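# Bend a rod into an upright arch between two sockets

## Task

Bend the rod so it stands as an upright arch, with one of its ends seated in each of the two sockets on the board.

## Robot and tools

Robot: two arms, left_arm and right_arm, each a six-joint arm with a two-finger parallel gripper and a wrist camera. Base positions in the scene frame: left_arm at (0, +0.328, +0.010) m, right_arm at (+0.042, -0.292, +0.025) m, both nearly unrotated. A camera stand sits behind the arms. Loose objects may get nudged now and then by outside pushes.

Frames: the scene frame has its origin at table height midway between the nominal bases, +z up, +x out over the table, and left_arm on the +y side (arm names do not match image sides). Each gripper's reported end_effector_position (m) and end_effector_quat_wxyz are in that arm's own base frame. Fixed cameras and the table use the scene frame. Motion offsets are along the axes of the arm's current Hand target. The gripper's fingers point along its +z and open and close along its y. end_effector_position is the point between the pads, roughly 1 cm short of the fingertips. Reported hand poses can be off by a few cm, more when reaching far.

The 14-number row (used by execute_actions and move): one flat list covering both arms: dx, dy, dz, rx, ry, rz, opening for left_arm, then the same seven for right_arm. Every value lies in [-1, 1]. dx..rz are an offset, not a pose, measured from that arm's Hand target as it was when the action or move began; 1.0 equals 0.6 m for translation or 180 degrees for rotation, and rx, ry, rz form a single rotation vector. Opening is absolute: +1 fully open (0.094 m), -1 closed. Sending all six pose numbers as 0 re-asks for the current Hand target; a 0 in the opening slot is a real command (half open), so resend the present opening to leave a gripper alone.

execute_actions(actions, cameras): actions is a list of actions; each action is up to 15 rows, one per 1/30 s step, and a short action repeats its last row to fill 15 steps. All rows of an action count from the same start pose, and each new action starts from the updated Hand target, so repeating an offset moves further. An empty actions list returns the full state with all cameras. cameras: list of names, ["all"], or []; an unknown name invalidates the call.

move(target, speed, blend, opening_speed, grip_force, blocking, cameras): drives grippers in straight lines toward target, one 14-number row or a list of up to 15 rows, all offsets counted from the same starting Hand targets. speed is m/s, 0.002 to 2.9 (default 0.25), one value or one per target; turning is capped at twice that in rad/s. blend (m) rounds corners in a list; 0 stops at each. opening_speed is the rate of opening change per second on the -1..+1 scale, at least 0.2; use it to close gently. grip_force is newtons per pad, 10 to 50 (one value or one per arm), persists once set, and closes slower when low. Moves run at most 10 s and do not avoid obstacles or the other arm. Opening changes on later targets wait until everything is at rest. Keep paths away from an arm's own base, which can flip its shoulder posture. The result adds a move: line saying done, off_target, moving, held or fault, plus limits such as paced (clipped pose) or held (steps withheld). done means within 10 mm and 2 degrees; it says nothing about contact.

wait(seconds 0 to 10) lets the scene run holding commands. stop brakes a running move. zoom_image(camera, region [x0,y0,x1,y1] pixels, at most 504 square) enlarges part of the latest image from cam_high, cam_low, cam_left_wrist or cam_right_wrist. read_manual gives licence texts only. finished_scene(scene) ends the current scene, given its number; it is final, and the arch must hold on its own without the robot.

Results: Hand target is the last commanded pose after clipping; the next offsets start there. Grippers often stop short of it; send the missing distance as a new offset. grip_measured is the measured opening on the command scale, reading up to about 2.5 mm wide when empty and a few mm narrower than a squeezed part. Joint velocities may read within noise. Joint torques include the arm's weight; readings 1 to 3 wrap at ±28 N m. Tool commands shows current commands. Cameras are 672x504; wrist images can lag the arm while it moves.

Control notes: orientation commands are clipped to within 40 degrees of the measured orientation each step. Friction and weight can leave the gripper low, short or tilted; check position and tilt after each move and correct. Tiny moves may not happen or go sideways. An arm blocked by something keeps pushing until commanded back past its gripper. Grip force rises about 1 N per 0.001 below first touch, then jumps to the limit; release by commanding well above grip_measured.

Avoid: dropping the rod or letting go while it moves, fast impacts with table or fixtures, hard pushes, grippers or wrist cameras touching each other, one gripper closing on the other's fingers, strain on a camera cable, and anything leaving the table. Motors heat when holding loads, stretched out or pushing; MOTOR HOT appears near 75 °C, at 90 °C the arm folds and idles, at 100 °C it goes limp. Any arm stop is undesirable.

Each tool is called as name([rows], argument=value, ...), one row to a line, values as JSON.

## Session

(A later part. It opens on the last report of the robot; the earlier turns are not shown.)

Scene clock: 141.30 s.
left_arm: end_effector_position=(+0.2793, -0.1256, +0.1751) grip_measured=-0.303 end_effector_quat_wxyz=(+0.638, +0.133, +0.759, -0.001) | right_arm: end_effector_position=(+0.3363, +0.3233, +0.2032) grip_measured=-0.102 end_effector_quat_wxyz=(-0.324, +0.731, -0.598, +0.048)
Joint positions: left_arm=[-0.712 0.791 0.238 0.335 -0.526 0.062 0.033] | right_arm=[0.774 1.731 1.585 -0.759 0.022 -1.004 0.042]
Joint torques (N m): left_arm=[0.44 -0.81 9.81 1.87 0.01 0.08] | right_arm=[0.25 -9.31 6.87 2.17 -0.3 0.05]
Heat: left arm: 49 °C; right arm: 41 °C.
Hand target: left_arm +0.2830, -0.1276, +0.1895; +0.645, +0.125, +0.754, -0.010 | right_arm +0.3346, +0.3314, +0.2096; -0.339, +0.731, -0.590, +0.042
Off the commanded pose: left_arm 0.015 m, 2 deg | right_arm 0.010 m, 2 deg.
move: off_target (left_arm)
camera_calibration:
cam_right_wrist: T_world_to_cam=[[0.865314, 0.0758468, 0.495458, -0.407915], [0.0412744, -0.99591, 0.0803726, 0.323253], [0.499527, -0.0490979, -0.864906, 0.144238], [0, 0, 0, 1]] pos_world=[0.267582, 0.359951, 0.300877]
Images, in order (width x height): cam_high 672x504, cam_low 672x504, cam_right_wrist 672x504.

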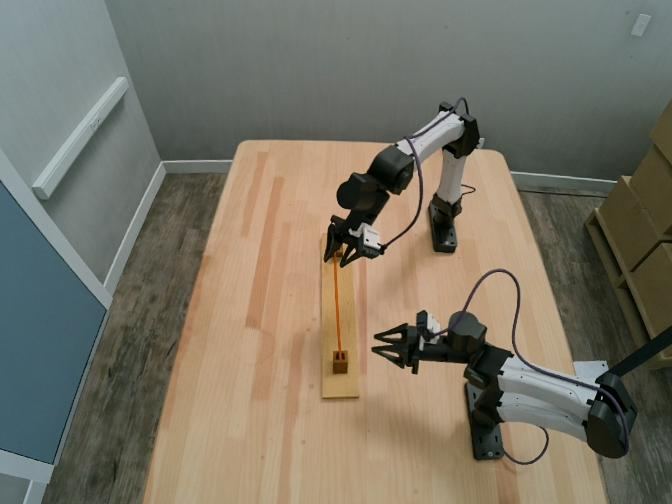

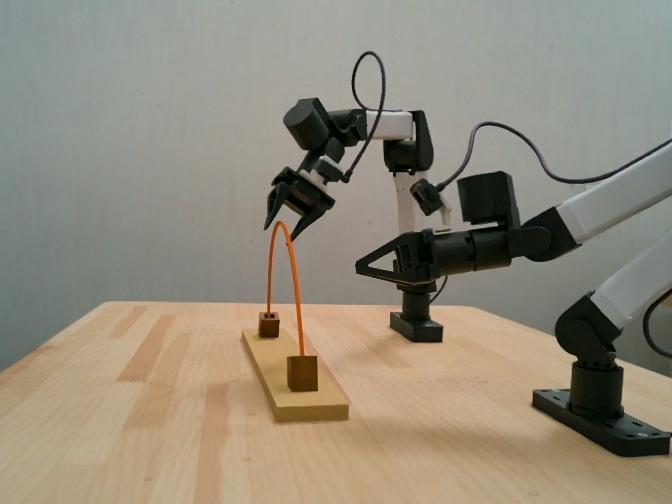

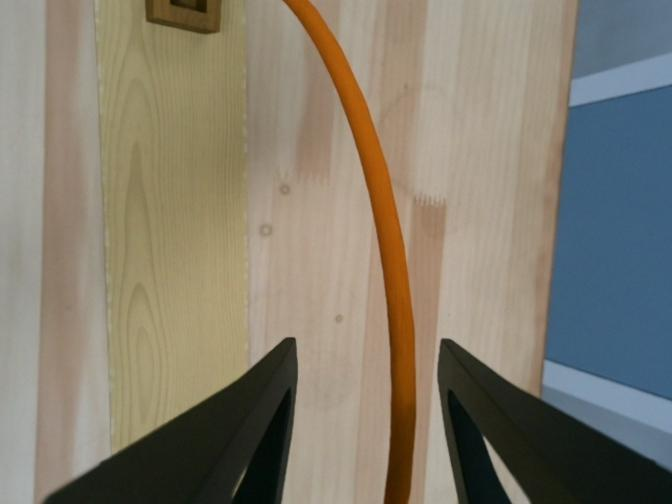

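move([
  [0, 0, 0, 0, 0, 0, -0.3, 0, -0.008, 0, 0, 0, 0, -0.1],
  [0, 0, 0, 0, 0, 0, -0.3, 0, -0.008, -0.15, 0, 0, 0, -0.1],
], speed=[0.04, 0.09], blend=[0.003, 0], cameras=["cam_low", "cam_high"])

zoom_image(camera="cam_low", region=[230, 160, 350, 420])

zoom_image(camera="cam_high", region=[305, 200, 395, 400])

Scene clock: 144.97 s.
left_arm: end_effector_position=(+0.2793, -0.1256, +0.1751) grip_measured=-0.303 end_effector_quat_wxyz=(+0.638, +0.133, +0.759, -0.001) | right_arm: end_effector_position=(+0.3044, +0.2921, +0.2625) grip_measured=-0.102 end_effector_quat_wxyz=(-0.324, +0.731, -0.598, +0.048)
Joint positions: left_arm=[-0.712 0.791 0.238 0.335 -0.526 0.062 0.033] | right_arm=[0.774 1.605 1.687 -0.985 0.022 -1.004 0.042]
Joint torques (N m): left_arm=[0.44 -0.8 9.81 1.87 0 0.08] | right_arm=[-0.23 -9.77 9.17 1.56 -0.33 -0.01]
Heat: left arm: 48 °C; right arm: 41 °C.
Hand target: left_arm +0.2830, -0.1276, +0.1895; +0.645, +0.125, +0.754, -0.010 | right_arm +0.2970, +0.2915, +0.2812; -0.339, +0.731, -0.590, +0.042
Off the commanded pose: left_arm 0.015 m, 2 deg | right_arm 0.020 m, 2 deg.
move: off_target (left_arm, right_arm); blend cut to 0.0024 m at target 1
Images, in order (width x height): cam_high 672x504, cam_low 672x504.

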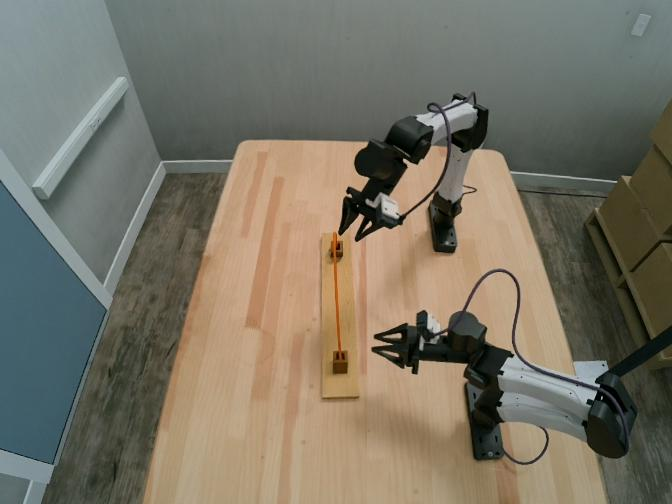

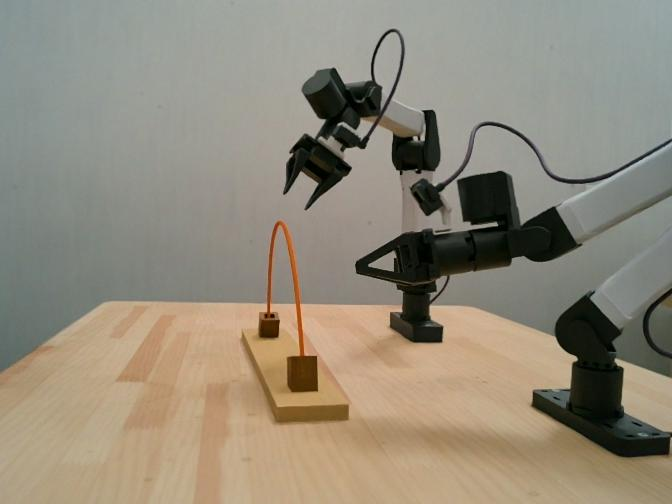

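Scaled by 1.938 from the camera's 672x504 image, which has a finer 960x720 frame.

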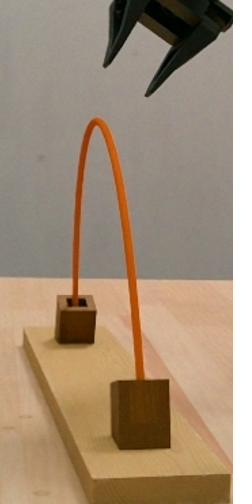

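Scaled by 2.520 from the camera's 672x504 image, which has a finer 960x720 frame.

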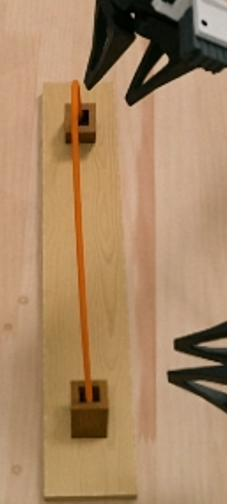

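The arch is standing upright on its own, with one end in each socket and both grippers clear of it.

finished_scene(scene=3)

The scene is finished: the task was done.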